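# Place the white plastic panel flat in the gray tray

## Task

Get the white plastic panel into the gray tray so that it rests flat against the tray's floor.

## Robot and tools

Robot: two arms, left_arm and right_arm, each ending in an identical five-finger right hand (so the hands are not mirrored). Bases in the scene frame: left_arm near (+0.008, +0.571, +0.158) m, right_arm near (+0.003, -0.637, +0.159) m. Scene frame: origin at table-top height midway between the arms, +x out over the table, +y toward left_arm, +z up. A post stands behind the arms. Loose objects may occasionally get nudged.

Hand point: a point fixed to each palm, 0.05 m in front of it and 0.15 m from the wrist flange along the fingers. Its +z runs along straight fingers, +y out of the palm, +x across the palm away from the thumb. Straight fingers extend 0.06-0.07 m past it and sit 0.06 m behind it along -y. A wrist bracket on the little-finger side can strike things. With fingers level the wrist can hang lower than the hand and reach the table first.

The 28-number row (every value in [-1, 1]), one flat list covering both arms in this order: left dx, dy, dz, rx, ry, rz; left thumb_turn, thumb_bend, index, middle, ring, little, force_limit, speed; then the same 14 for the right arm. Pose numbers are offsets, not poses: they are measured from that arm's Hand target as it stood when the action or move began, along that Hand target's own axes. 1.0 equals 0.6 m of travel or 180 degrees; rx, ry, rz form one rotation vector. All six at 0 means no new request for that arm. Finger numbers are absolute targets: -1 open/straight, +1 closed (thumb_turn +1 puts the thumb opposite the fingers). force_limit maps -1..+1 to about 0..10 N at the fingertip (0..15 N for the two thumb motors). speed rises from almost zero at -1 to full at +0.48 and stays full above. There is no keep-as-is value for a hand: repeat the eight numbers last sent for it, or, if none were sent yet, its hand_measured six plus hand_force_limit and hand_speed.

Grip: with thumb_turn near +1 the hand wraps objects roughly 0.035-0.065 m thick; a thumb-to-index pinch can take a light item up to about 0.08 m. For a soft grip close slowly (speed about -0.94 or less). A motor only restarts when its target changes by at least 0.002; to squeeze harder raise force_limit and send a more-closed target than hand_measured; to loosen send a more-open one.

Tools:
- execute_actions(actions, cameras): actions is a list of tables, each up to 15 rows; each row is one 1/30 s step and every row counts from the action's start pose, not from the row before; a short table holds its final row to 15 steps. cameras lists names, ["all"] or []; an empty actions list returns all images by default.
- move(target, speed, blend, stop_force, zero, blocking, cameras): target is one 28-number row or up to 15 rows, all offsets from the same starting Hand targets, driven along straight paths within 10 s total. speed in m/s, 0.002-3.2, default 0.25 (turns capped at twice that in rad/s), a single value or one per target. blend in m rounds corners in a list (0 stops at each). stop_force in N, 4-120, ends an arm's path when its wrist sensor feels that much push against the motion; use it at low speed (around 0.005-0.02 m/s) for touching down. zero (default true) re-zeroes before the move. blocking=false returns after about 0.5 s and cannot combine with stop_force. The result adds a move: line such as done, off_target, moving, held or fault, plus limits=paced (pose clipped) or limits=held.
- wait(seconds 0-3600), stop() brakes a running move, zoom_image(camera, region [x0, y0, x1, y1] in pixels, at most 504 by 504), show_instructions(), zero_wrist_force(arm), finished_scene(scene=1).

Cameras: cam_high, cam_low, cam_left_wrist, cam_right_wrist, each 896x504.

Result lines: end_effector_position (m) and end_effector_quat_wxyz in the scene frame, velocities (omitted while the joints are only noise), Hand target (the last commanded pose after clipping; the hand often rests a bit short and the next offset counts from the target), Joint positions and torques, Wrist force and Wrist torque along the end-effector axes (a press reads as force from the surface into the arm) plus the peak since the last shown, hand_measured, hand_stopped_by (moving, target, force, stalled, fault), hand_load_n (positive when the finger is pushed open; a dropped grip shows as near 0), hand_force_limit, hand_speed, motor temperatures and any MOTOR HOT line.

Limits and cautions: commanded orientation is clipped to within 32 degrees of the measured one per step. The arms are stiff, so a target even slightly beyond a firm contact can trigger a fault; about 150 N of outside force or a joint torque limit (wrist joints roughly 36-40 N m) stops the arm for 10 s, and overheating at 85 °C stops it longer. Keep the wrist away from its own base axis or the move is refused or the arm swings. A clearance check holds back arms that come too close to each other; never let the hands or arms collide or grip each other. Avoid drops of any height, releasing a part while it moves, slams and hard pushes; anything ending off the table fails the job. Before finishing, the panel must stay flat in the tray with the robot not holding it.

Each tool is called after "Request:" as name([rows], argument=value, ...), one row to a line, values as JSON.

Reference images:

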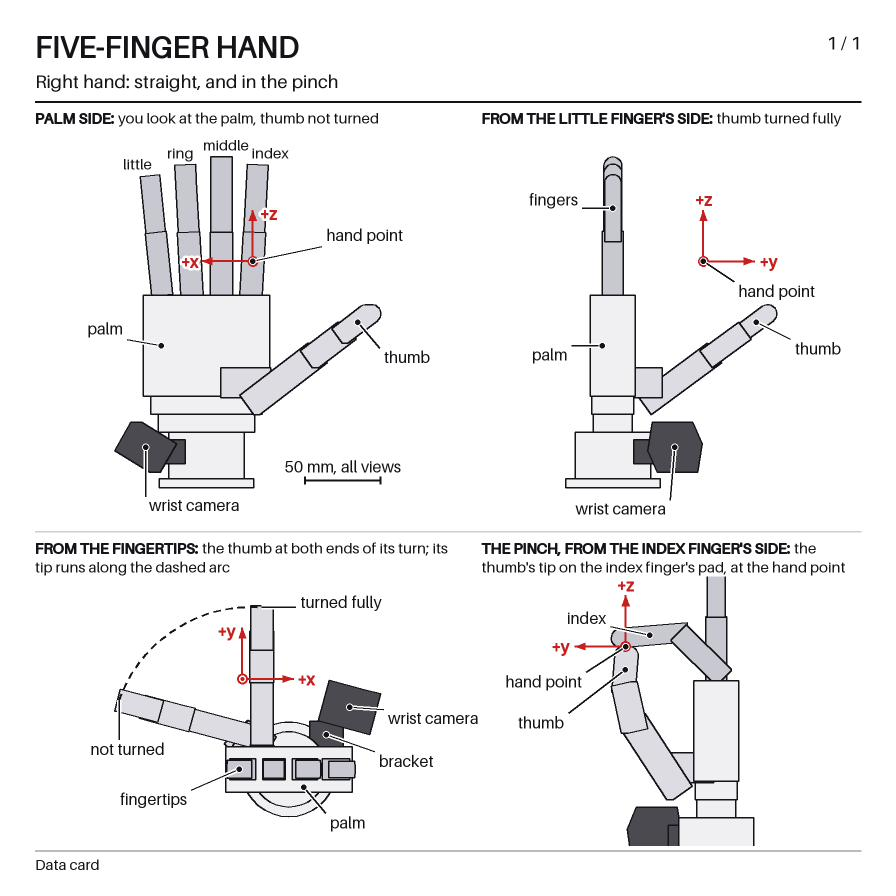

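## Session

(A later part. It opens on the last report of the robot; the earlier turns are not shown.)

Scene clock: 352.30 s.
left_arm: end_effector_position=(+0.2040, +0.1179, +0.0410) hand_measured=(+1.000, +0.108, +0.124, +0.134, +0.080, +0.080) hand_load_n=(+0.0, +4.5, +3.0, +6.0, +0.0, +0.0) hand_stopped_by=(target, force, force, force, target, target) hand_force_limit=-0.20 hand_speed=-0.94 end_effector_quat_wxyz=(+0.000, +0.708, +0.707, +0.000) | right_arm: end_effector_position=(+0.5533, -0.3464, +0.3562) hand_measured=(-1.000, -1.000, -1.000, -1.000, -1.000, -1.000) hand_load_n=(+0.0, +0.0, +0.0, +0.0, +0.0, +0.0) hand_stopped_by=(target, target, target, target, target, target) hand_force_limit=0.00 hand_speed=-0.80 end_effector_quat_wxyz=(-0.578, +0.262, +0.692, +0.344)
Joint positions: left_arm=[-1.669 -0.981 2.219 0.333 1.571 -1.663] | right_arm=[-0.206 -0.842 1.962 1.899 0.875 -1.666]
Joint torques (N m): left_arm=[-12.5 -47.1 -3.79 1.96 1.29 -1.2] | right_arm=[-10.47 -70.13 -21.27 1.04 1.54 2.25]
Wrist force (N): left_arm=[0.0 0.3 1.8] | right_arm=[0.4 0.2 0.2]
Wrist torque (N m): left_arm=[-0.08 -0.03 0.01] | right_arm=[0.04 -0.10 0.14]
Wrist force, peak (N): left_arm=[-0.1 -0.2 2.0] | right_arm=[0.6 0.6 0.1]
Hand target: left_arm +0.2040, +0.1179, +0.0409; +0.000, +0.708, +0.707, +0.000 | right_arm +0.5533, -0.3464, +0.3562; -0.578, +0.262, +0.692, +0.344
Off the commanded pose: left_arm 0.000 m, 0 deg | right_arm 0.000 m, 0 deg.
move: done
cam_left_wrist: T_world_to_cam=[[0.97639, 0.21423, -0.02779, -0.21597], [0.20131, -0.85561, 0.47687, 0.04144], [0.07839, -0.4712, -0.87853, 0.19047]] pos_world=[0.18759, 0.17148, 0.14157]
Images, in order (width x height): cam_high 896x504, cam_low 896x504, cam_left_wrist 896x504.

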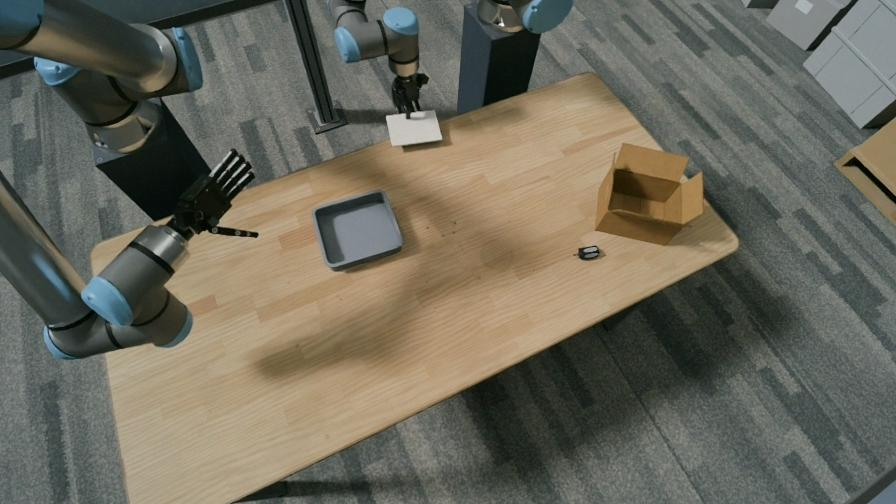

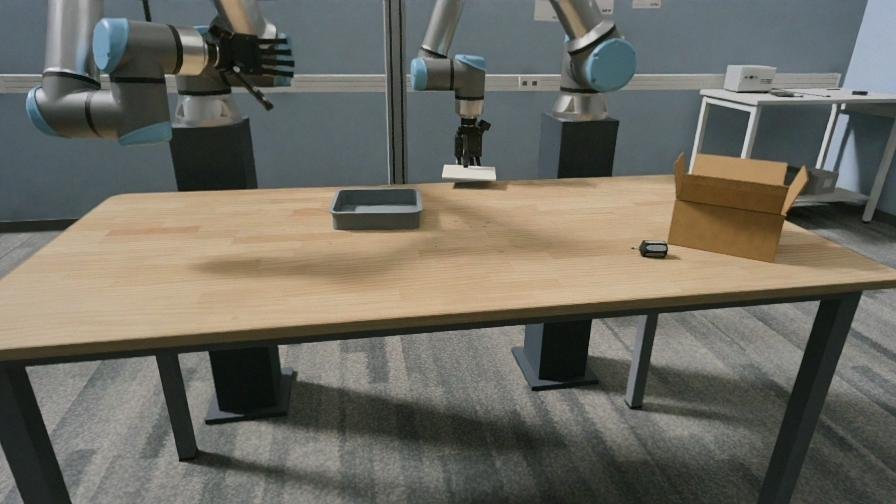

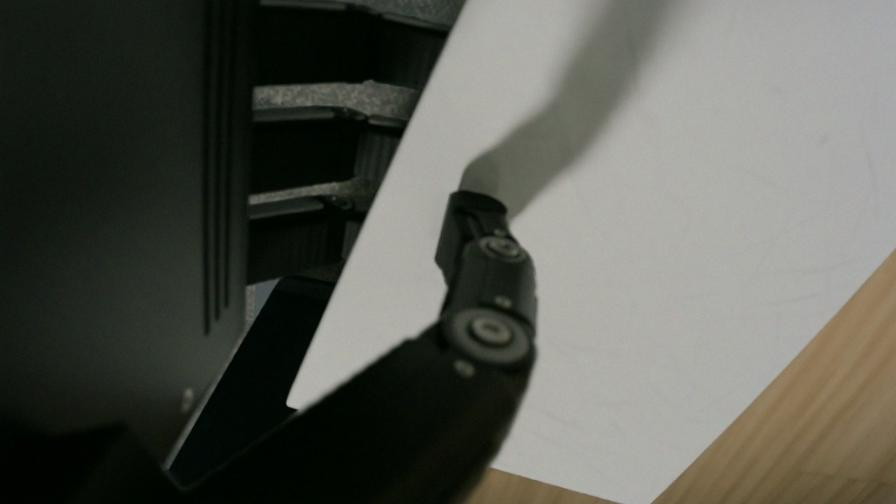

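Request:
execute_actions(actions=[])

Request:
zoom_image(camera="cam_high", region=[290, 170, 430, 290])

Request:
zoom_image(camera="cam_right_wrist", region=[200, 270, 540, 504])

Request:
zoom_image(camera="cam_low", region=[310, 170, 450, 250])

Scene clock: 361.70 s.
left_arm: end_effector_position=(+0.2040, +0.1179, +0.0409) hand_measured=(+1.000, +0.108, +0.124, +0.134, +0.080, +0.080) hand_load_n=(+0.0, +4.5, +3.5, +6.0, +0.0, +0.0) hand_stopped_by=(target, force, force, force, target, target) hand_force_limit=-0.20 hand_speed=-0.94 end_effector_quat_wxyz=(+0.000, +0.708, +0.707, +0.000) | right_arm: end_effector_position=(+0.5533, -0.3464, +0.3562) hand_measured=(-1.000, -1.000, -1.000, -1.000, -1.000, -1.000) hand_load_n=(+0.0, +0.0, +0.0, +0.0, +0.0, +0.0) hand_stopped_by=(target, target, target, target, target, target) hand_force_limit=0.00 hand_speed=-0.80 end_effector_quat_wxyz=(-0.578, +0.262, +0.692, +0.344)
Joint positions: left_arm=[-1.669 -0.981 2.219 0.333 1.571 -1.663] | right_arm=[-0.206 -0.842 1.962 1.899 0.875 -1.666]
Joint velocities: within noise
Joint torques (N m): left_arm=[-9.3 -47.81 -15.32 1.88 1.25 -0.77] | right_arm=[-11.98 -70.04 -20.66 1.35 1.76 1.88]
Motor temperatures (°C): left_arm=[28 31 27 37 35 37] | right_arm=[30 30 28 37 31 37]
Wrist force (N): left_arm=[0.1 0.1 1.7] | right_arm=[0.3 0.1 0.4]
Wrist torque (N m): left_arm=[-0.09 -0.03 0.01] | right_arm=[0.00 -0.08 0.12]
Wrist force, peak (N): left_arm=[-0.2 0.4 1.8] | right_arm=[0.4 0.4 0.5]
Hand target: left_arm +0.2040, +0.1179, +0.0409; +0.000, +0.708, +0.707, +0.000 | right_arm +0.5533, -0.3464, +0.3562; -0.578, +0.262, +0.692, +0.344
Off the commanded pose: left_arm 0.000 m, 0 deg | right_arm 0.000 m, 0 deg.
camera_calibration:
cam_left_wrist: T_world_to_cam=[[0.97638, 0.21424, -0.02782, -0.21597], [0.20131, -0.85554, 0.47699, 0.04146], [0.07839, -0.47132, -0.87847, 0.19039]] pos_world=[0.18759, 0.17148, 0.14147]
cam_right_wrist: T_world_to_cam=[[0.66507, 0.60339, 0.44001, -0.31604], [0.67878, -0.24276, -0.69306, -0.21592], [-0.31137, 0.7596, -0.57102, 0.75664]] pos_world=[0.59235, -0.43646, 0.42147]

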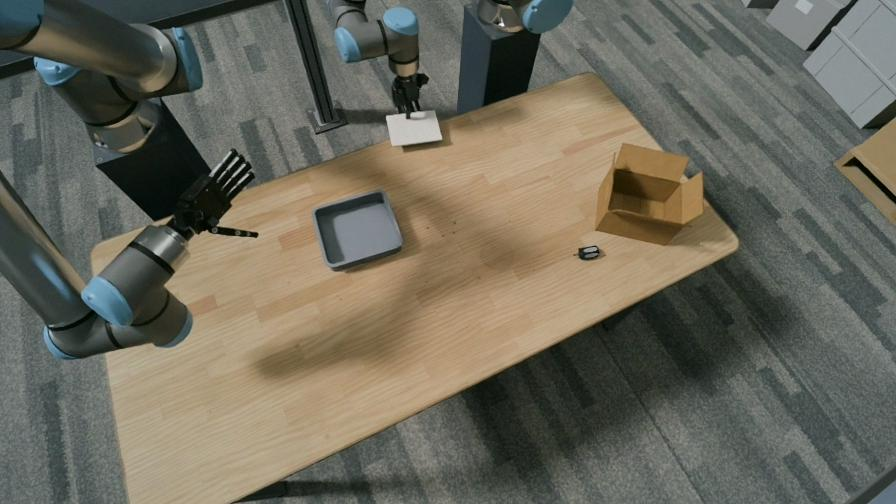

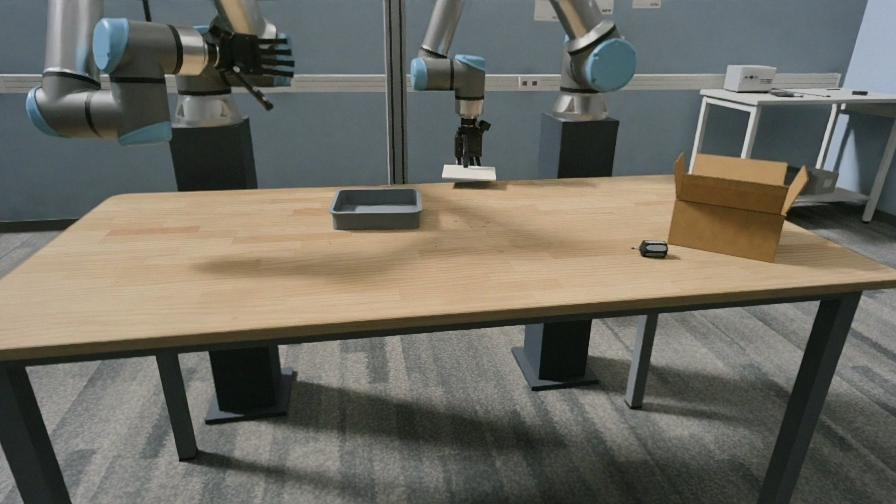

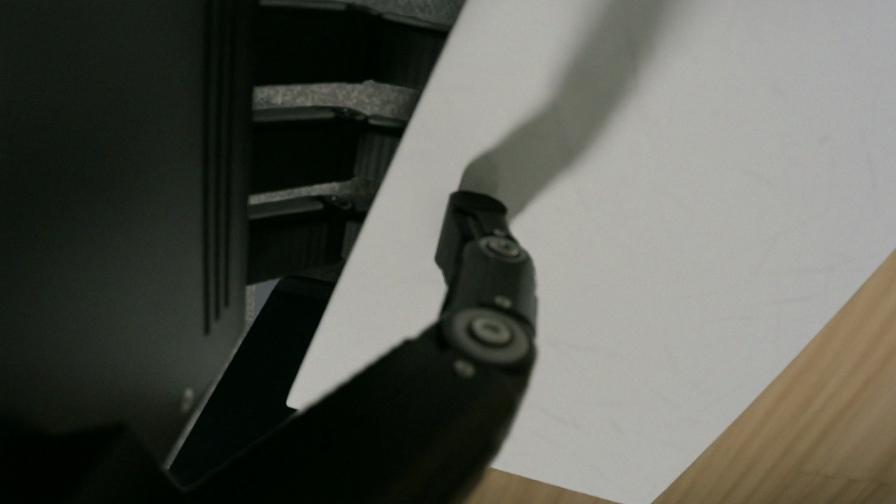

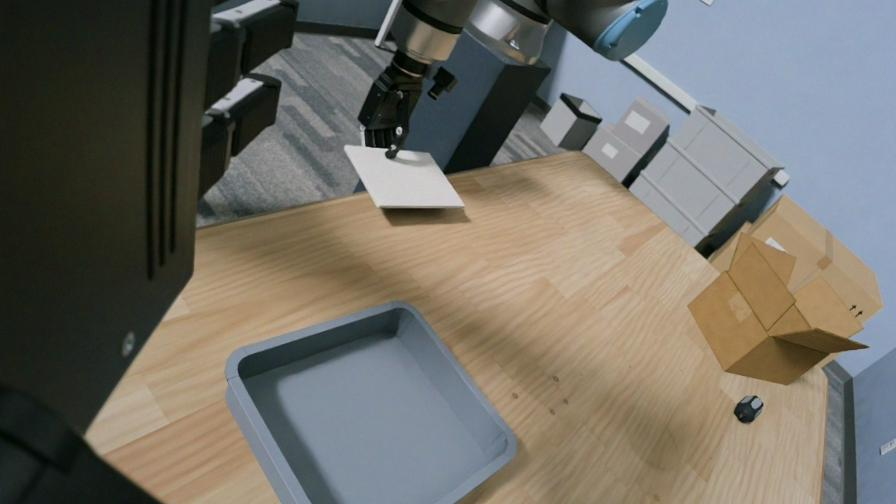

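Scaled by 3.600 from the camera's image (finer frame: 1280x720).

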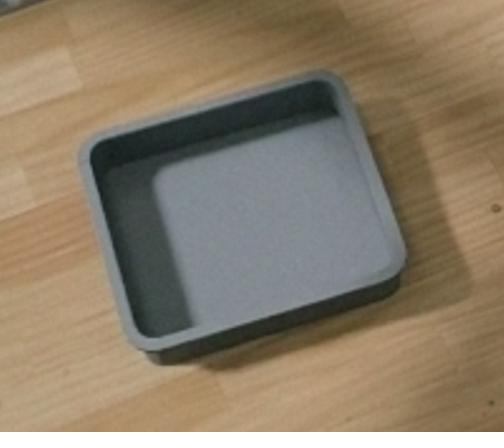

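Scaled by 1.482 from the camera's image (finer frame: 1280x720).

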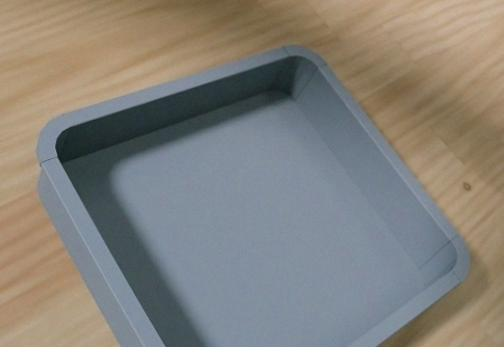

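Scaled by 3.600 from the camera's image (finer frame: 1280x720).

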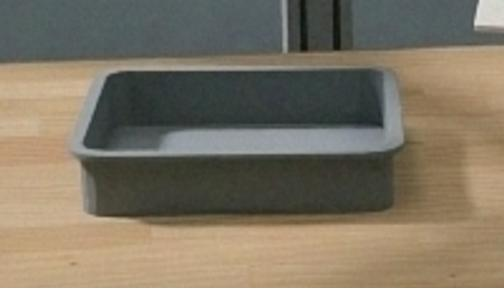

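Request:
move([
  [0,0,-0.1333,0,0,0,1,0.15,0.3,0.3,0.08,0.08,-0.2,-0.94,0.1125,-0.3098,-0.2808,0,0,0,-1,-1,-1,-1,-1,-1,0,-0.8],
  [-0.4898,0.4945,-0.1317,0.1096,0.0185,-0.0429,1,0.15,0.3,0.3,0.08,0.08,-0.2,-0.94,0.1125,-0.3098,-0.2808,0,0,0,-1,-1,-1,-1,-1,-1,0,-0.8],
], speed=[0.15,0.1], blend=[0.02,0], cameras=["all"])

Request:
zoom_image(camera="cam_high", region=[290, 130, 450, 290])

Request:
zoom_image(camera="cam_low", region=[300, 100, 460, 250])

Scene clock: 507.27 s.
left_arm: end_effector_position=(+0.5004, -0.1762, +0.1200) hand_measured=(+1.000, +0.108, +0.124, +0.134, +0.080, +0.080) hand_load_n=(+0.0, +5.0, +3.5, +6.0, +0.0, +0.5) hand_stopped_by=(target, force, force, force, target, target) hand_force_limit=-0.20 hand_speed=-0.94 end_effector_quat_wxyz=(-0.142, +0.648, +0.742, -0.101) | right_arm: end_effector_position=(+0.5034, -0.5964, +0.4061) hand_measured=(-1.000, -1.000, -1.000, -1.000, -1.000, -1.000) hand_load_n=(+0.0, +0.0, +0.0, +0.0, +0.0, +0.0) hand_stopped_by=(target, target, target, target, target, target) hand_force_limit=0.00 hand_speed=-0.80 end_effector_quat_wxyz=(-0.578, +0.262, +0.692, +0.344)
Joint positions: left_arm=[-1.151 -0.572 1.122 1.201 1.871 -1.254] | right_arm=[-0.603 -0.938 2.01 1.971 1.27 -1.716]
Joint torques (N m): left_arm=[-20.6 -102.37 -38.99 4.34 -2.49 -1.75] | right_arm=[20.97 -61.43 -8.57 0.21 -1.98 1.53]
Wrist force (N): left_arm=[-0.4 0.7 0.9] | right_arm=[0.2 -0.3 0.4]
Wrist torque (N m): left_arm=[-0.04 0.00 -0.03] | right_arm=[-0.04 -0.03 0.10]
Wrist force, peak (N): left_arm=[0.2 0.1 2.4] | right_arm=[0.0 1.5 0.9]
Hand target: left_arm +0.5003, -0.1763, +0.1200; -0.141, +0.648, +0.742, -0.101 | right_arm +0.5034, -0.5964, +0.4061; -0.578, +0.262, +0.692, +0.344
Off the commanded pose: left_arm 0.000 m, 0 deg | right_arm 0.000 m, 0 deg.
move: done
cam_left_wrist: T_world_to_cam=[[0.87483, 0.35126, -0.3336, -0.32853], [0.45421, -0.83418, 0.31278, -0.41057], [-0.16842, -0.42515, -0.88931, 0.23087]] pos_world=[0.51278, -0.12894, 0.22414]
cam_right_wrist: T_world_to_cam=[[0.66507, 0.60339, 0.44001, -0.15396], [0.67878, -0.24276, -0.69306, -0.20816], [-0.31137, 0.7596, -0.57102, 0.9595]] pos_world=[0.54245, -0.68646, 0.47137]

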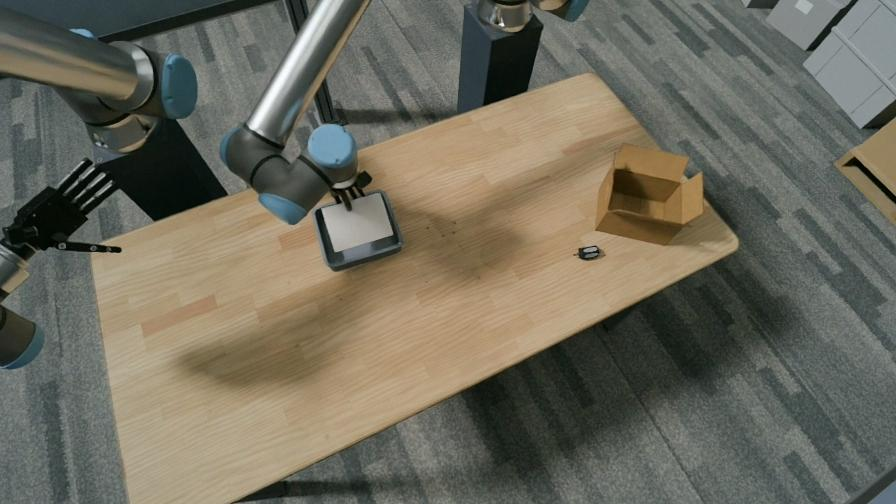

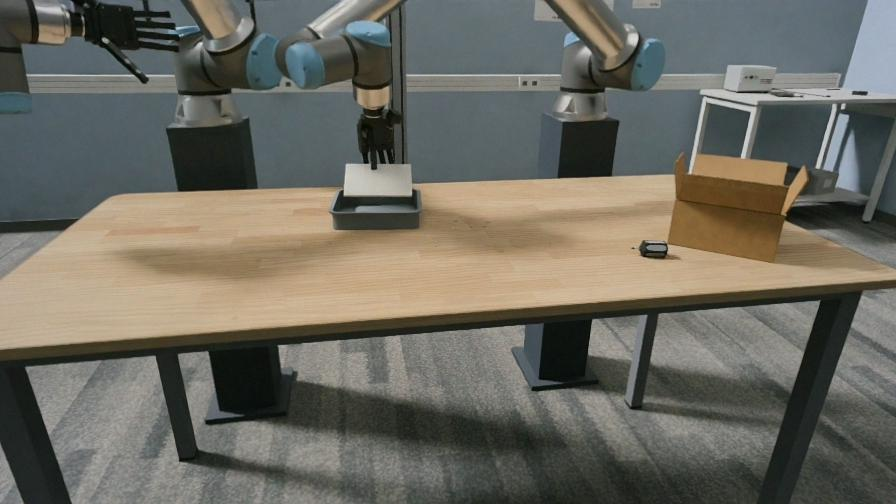

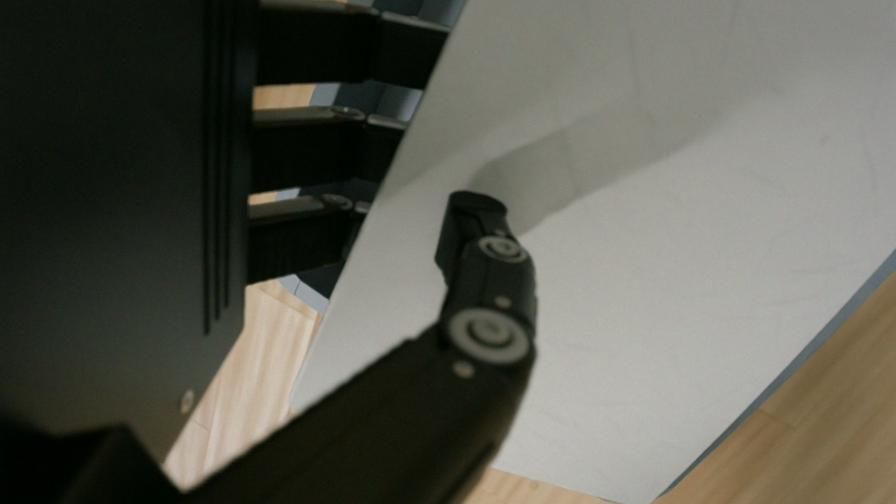

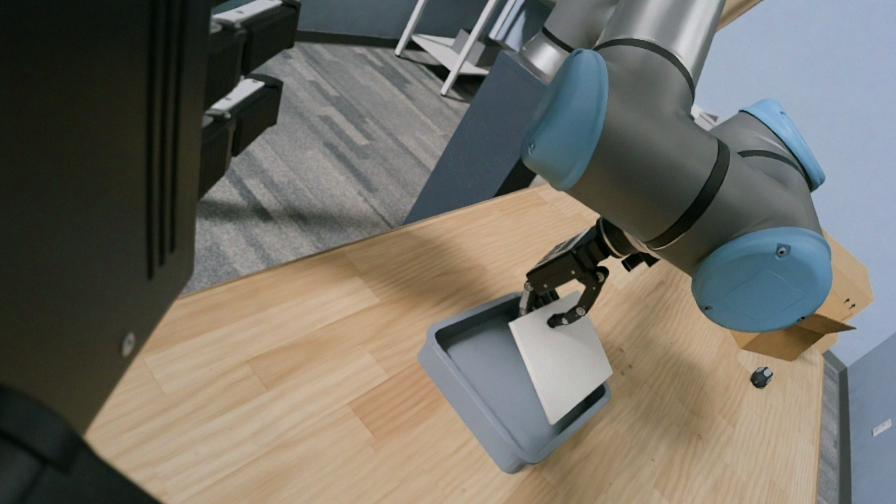

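Scaled by 3.150 from the camera's image (finer frame: 1280x720).

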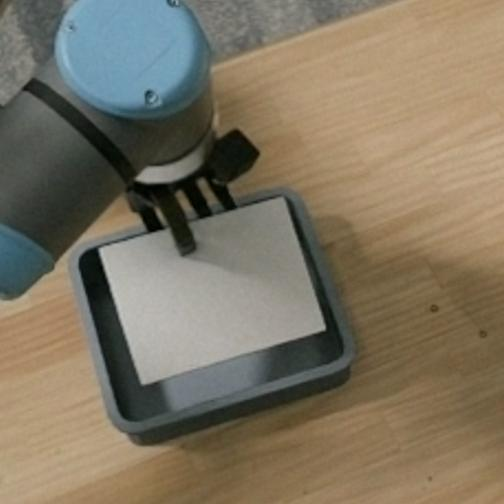

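Scaled by 3.150 from the camera's image (finer frame: 1280x720).

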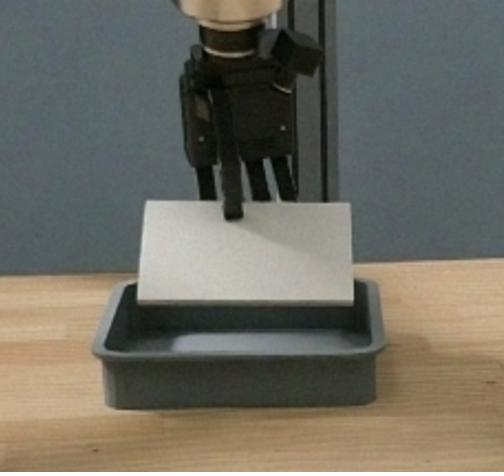

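Request:
move(target=[-0.0192,0.0268,0.0988,0,0,0,1,0.15,0.3,0.3,0.08,0.08,-0.2,-0.94,0,0,0,0,0,0,-1,-1,-1,-1,-1,-1,0,-0.8], speed=0.05, cameras=["cam_high","cam_low"])

Request:
zoom_image(camera="cam_high", region=[290, 160, 430, 290])

Request:
zoom_image(camera="cam_low", region=[310, 130, 450, 250])

Scene clock: 526.00 s.
left_arm: end_effector_position=(+0.4965, -0.1835, +0.0579) hand_measured=(+1.000, +0.108, +0.124, +0.134, +0.080, +0.080) hand_load_n=(+0.0, +4.5, +3.0, +6.0, +0.0, +0.0) hand_stopped_by=(target, force, force, force, target, target) hand_force_limit=-0.20 hand_speed=-0.94 end_effector_quat_wxyz=(-0.141, +0.648, +0.742, -0.101) | right_arm: end_effector_position=(+0.5034, -0.5964, +0.4061) hand_measured=(-1.000, -1.000, -1.000, -1.000, -1.000, -1.000) hand_load_n=(+0.0, +0.0, +0.0, +0.0, +0.0, +0.0) hand_stopped_by=(target, target, target, target, target, target) hand_force_limit=0.00 hand_speed=-0.80 end_effector_quat_wxyz=(-0.578, +0.262, +0.692, +0.344)
Joint positions: left_arm=[-1.159 -0.505 1.11 1.143 1.873 -1.261] | right_arm=[-0.603 -0.938 2.01 1.971 1.27 -1.716]
Joint torques (N m): left_arm=[-11.75 -119.88 -31.32 7.34 3.13 -0.47] | right_arm=[22.53 -62.57 -9.7 0.51 -2.11 1.61]
Wrist force (N): left_arm=[-0.5 1.0 1.2] | right_arm=[0.0 0.1 0.2]
Wrist torque (N m): left_arm=[0.01 0.00 -0.05] | right_arm=[0.02 -0.01 0.10]
Wrist force, peak (N): left_arm=[-0.7 1.3 2.0] | right_arm=[-0.3 -0.1 0.7]
Hand target: left_arm +0.4966, -0.1834, +0.0580; -0.141, +0.648, +0.742, -0.101 | right_arm +0.5034, -0.5964, +0.4061; -0.578, +0.262, +0.692, +0.344
Off the commanded pose: left_arm 0.000 m, 0 deg | right_arm 0.000 m, 0 deg.
move: done

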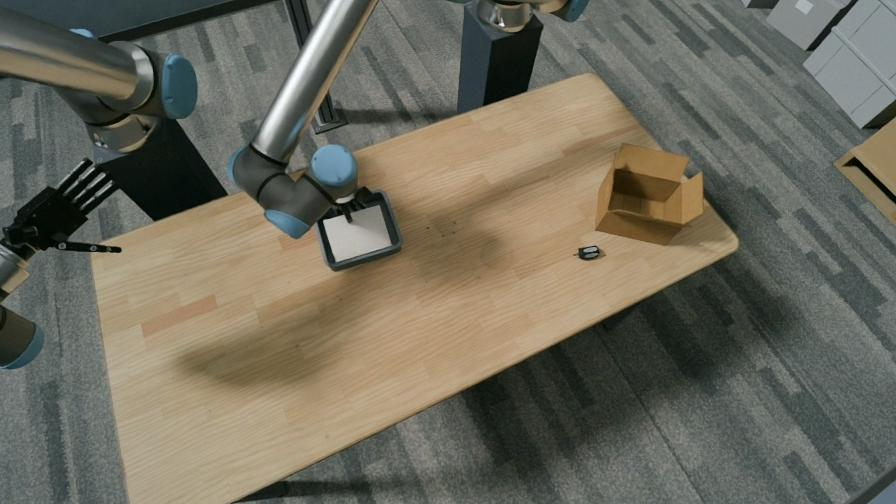

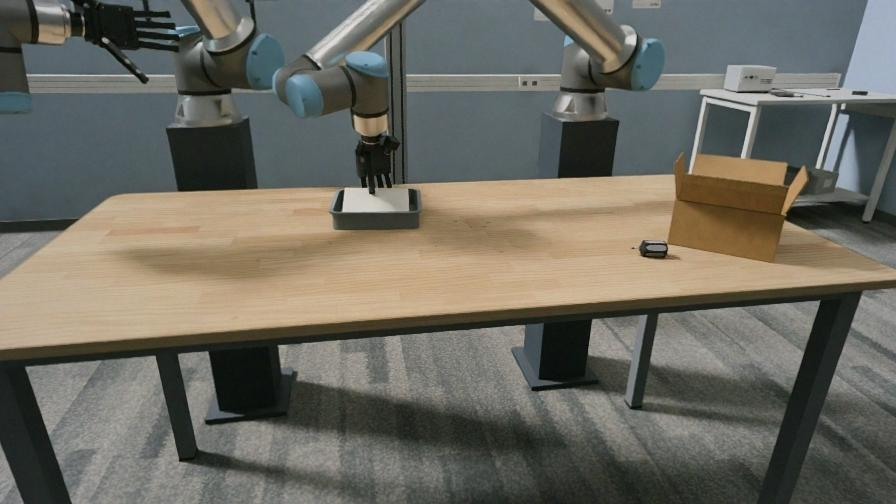

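Scaled by 3.600 from the camera's image (finer frame: 1280x720).

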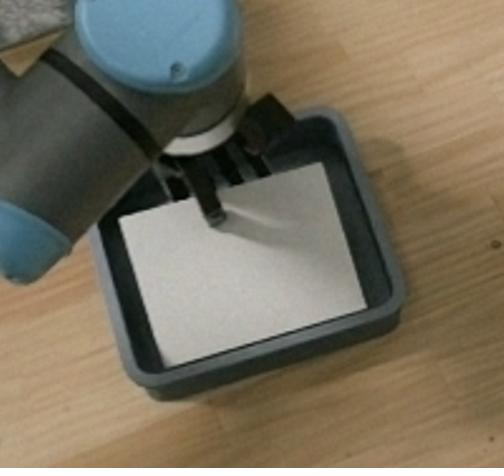

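Scaled by 3.600 from the camera's image (finer frame: 1280x720).

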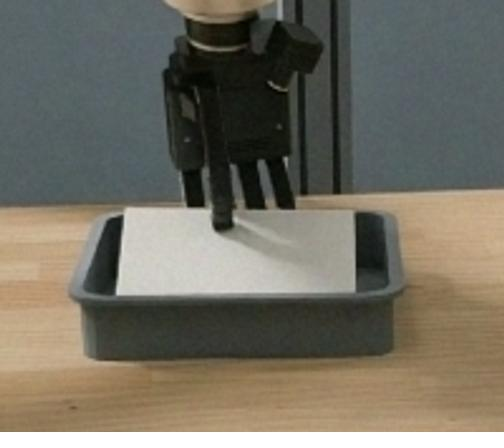

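Request:
move(target=[-0.0016,0.0067,0.0188,0,0,0,1,0.15,0.3,0.3,0.08,0.08,-0.2,-0.94,0,0,0,0,0,0,-1,-1,-1,-1,-1,-1,0,-0.8], speed=0.01)

Request:
move(target=[-0.0003,0.0011,0.0031,0,0,0,1,0.15,0.3,0.3,0.08,0.08,-0.2,-0.94,0,0,0,0,0,0,-1,-1,-1,-1,-1,-1,0,-0.8], speed=0.01)

Request:
move(target=[-0.0003,0.0011,0.0031,0,0,0,1,0.15,0.3,0.3,0.08,0.08,-0.2,-0.94,0,0,0,0,0,0,-1,-1,-1,-1,-1,-1,0,-0.8], speed=0.01, cameras=["cam_high","cam_low","cam_right_wrist","cam_left_wrist"])

Scene clock: 534.67 s.
left_arm: end_effector_position=(+0.4966, -0.1835, +0.0459) hand_measured=(+1.000, +0.108, +0.124, +0.134, +0.080, +0.080) hand_load_n=(+0.0, +4.5, +3.5, +4.5, +0.5, +0.0) hand_stopped_by=(target, force, force, force, target, target) hand_force_limit=-0.20 hand_speed=-0.94 end_effector_quat_wxyz=(-0.141, +0.648, +0.742, -0.101) | right_arm: end_effector_position=(+0.5034, -0.5964, +0.4061) hand_measured=(-1.000, -1.000, -1.000, -1.000, -1.000, -1.000) hand_load_n=(+0.0, +0.0, +0.0, +0.0, +0.0, +0.0) hand_stopped_by=(target, target, target, target, target, target) hand_force_limit=0.00 hand_speed=-0.80 end_effector_quat_wxyz=(-0.578, +0.262, +0.692, +0.344)
Joint positions: left_arm=[-1.159 -0.493 1.109 1.132 1.873 -1.261] | right_arm=[-0.603 -0.938 2.01 1.971 1.27 -1.716]
Joint torques (N m): left_arm=[18.99 -112.03 -36.8 3.25 -1.55 2.06] | right_arm=[21.01 -62.49 -9.61 0.35 -2.01 2.05]
Wrist force (N): left_arm=[-0.5 -0.6 -1.6] | right_arm=[-0.1 -0.2 0.3]
Wrist torque (N m): left_arm=[-0.28 0.15 -0.12] | right_arm=[-0.02 0.01 0.09]
Wrist force, peak (N): left_arm=[-0.4 -0.7 -2.1] | right_arm=[-0.2 0.2 0.7]
Hand target: left_arm +0.4966, -0.1834, +0.0460; -0.141, +0.648, +0.742, -0.101 | right_arm +0.5034, -0.5964, +0.4061; -0.578, +0.262, +0.692, +0.344
Off the commanded pose: left_arm 0.000 m, 0 deg | right_arm 0.000 m, 0 deg.
move: done

Scene clock: 535.17 s.
left_arm: end_effector_position=(+0.4966, -0.1835, +0.0439) hand_measured=(+1.000, +0.108, +0.124, +0.134, +0.080, +0.080) hand_load_n=(+0.0, +4.0, +4.0, +4.5, +0.0, +0.0) hand_stopped_by=(target, force, force, force, target, target) hand_force_limit=-0.20 hand_speed=-0.94 end_effector_quat_wxyz=(-0.141, +0.648, +0.742, -0.101) | right_arm: end_effector_position=(+0.5034, -0.5964, +0.4061) hand_measured=(-1.000, -1.000, -1.000, -1.000, -1.000, -1.000) hand_load_n=(+0.0, +0.0, +0.0, +0.0, +0.0, +0.0) hand_stopped_by=(target, target, target, target, target, target) hand_force_limit=0.00 hand_speed=-0.80 end_effector_quat_wxyz=(-0.578, +0.262, +0.692, +0.344)
Joint positions: left_arm=[-1.159 -0.49 1.109 1.13 1.873 -1.261] | right_arm=[-0.603 -0.938 2.01 1.971 1.27 -1.716]
Joint torques (N m): left_arm=[17.98 -111.45 -36.37 3.58 -1.9 1.71] | right_arm=[19.94 -61.12 -9.33 0.27 -1.6 1.64]
Wrist force (N): left_arm=[-0.2 -1.1 -2.5] | right_arm=[0.1 -0.1 0.3]
Wrist torque (N m): left_arm=[-0.36 0.15 -0.13] | right_arm=[-0.01 -0.02 0.11]
Wrist force, peak (N): left_arm=[-0.2 -1.0 -3.1] | right_arm=[0.2 0.3 0.5]
Hand target: left_arm +0.4966, -0.1835, +0.0440; -0.141, +0.648, +0.742, -0.101 | right_arm +0.5034, -0.5964, +0.4061; -0.578, +0.262, +0.692, +0.344
Off the commanded pose: left_arm 0.000 m, 0 deg | right_arm 0.000 m, 0 deg.
move: done

Scene clock: 535.67 s.
left_arm: end_effector_position=(+0.4966, -0.1835, +0.0420) hand_measured=(+1.000, +0.108, +0.124, +0.134, +0.080, +0.080) hand_load_n=(+0.0, +4.0, +4.5, +5.5, +0.0, +0.0) hand_stopped_by=(target, force, force, force, target, target) hand_force_limit=-0.20 hand_speed=-0.94 end_effector_quat_wxyz=(-0.141, +0.648, +0.742, -0.101) | right_arm: end_effector_position=(+0.5034, -0.5964, +0.4061) hand_measured=(-1.000, -1.000, -1.000, -1.000, -1.000, -1.000) hand_load_n=(+0.0, +0.0, +0.0, +0.0, +0.0, +0.0) hand_stopped_by=(target, target, target, target, target, target) hand_force_limit=0.00 hand_speed=-0.80 end_effector_quat_wxyz=(-0.578, +0.262, +0.692, +0.344)
Joint positions: left_arm=[-1.159 -0.488 1.109 1.129 1.873 -1.261] | right_arm=[-0.603 -0.938 2.01 1.971 1.27 -1.716]
Joint torques (N m): left_arm=[16.25 -108.88 -36.38 3.49 -1.92 1.35] | right_arm=[19.25 -61.68 -8.93 0.44 -2.21 2.06]
Wrist force (N): left_arm=[-0.5 -1.8 -3.7] | right_arm=[0.0 0.0 0.5]
Wrist torque (N m): left_arm=[-0.44 0.23 -0.16] | right_arm=[0.00 -0.01 0.10]
Wrist force, peak (N): left_arm=[-0.1 -1.6 -4.0] | right_arm=[0.0 0.2 0.5]
Hand target: left_arm +0.4966, -0.1835, +0.0420; -0.141, +0.648, +0.742, -0.101 | right_arm +0.5034, -0.5964, +0.4061; -0.578, +0.262, +0.692, +0.344
Off the commanded pose: left_arm 0.000 m, 0 deg | right_arm 0.000 m, 0 deg.
move: done
cam_left_wrist: T_world_to_cam=[[0.87492, 0.35115, -0.33347, -0.34874], [0.45407, -0.83423, 0.31288, -0.39049], [-0.16832, -0.42516, -0.88933, 0.15771]] pos_world=[0.50898, -0.13624, 0.14614]
cam_right_wrist: T_world_to_cam=[[0.66507, 0.60339, 0.44001, -0.15396], [0.67878, -0.24276, -0.69306, -0.20816], [-0.31137, 0.7596, -0.57102, 0.9595]] pos_world=[0.54245, -0.68646, 0.47137]

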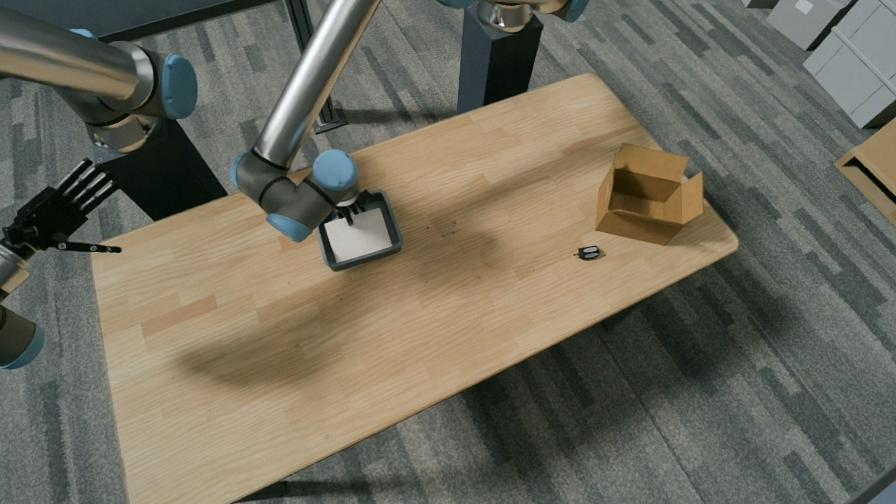

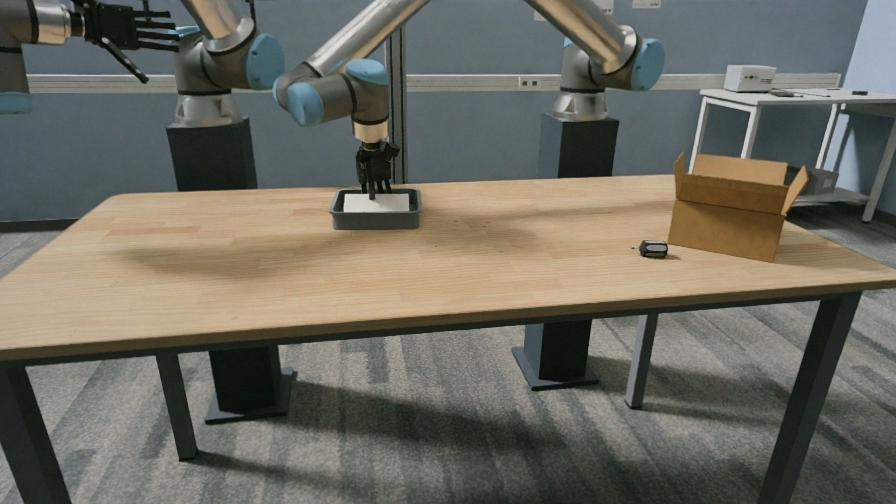

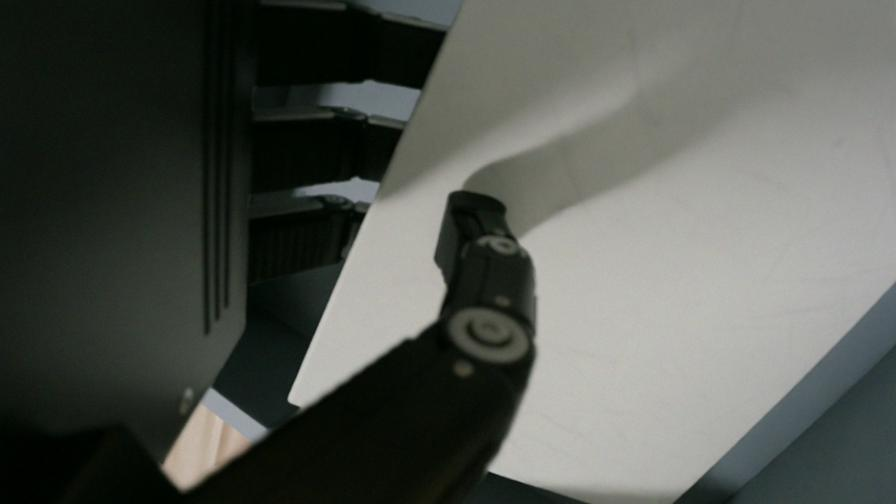

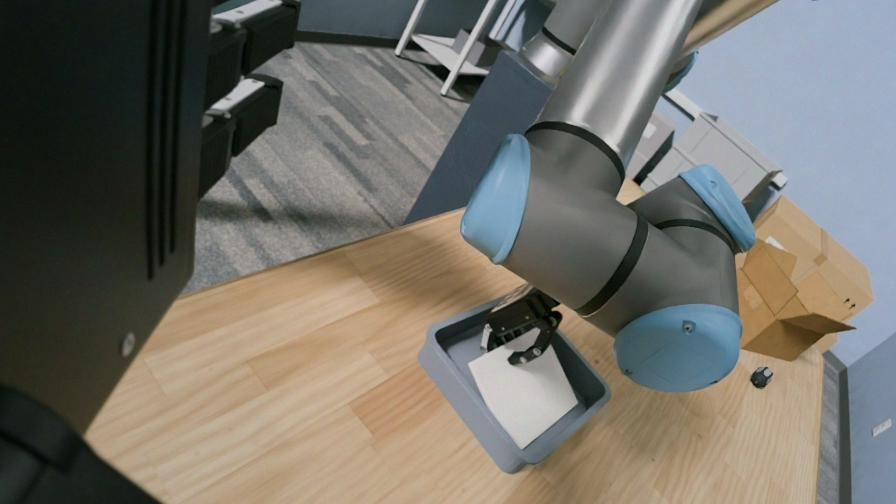

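Request:
zoom_image(camera="cam_high", region=[300, 170, 420, 280])

Request:
zoom_image(camera="cam_low", region=[320, 150, 430, 240])

Request:
zoom_image(camera="cam_right_wrist", region=[400, 260, 640, 490])

Scaled by 4.200 from the camera's image (finer frame: 1280x720).

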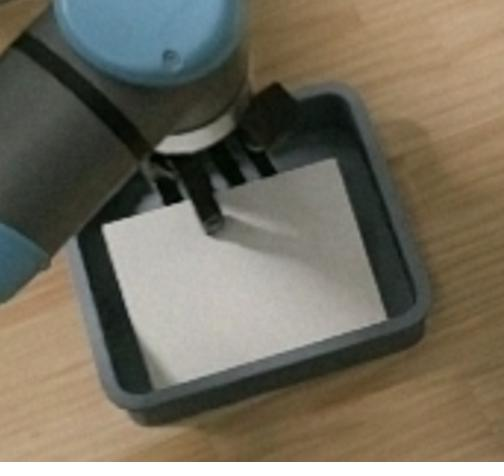

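Scaled by 4.582 from the camera's image (finer frame: 1280x720).

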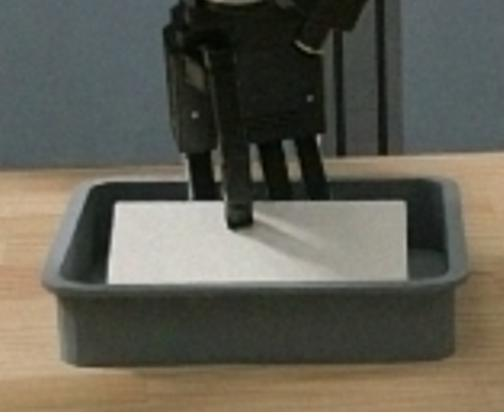

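Scaled by 2.100 from the camera's image (finer frame: 1280x720).

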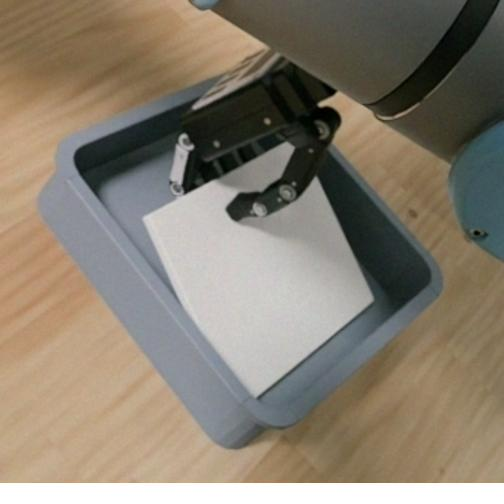

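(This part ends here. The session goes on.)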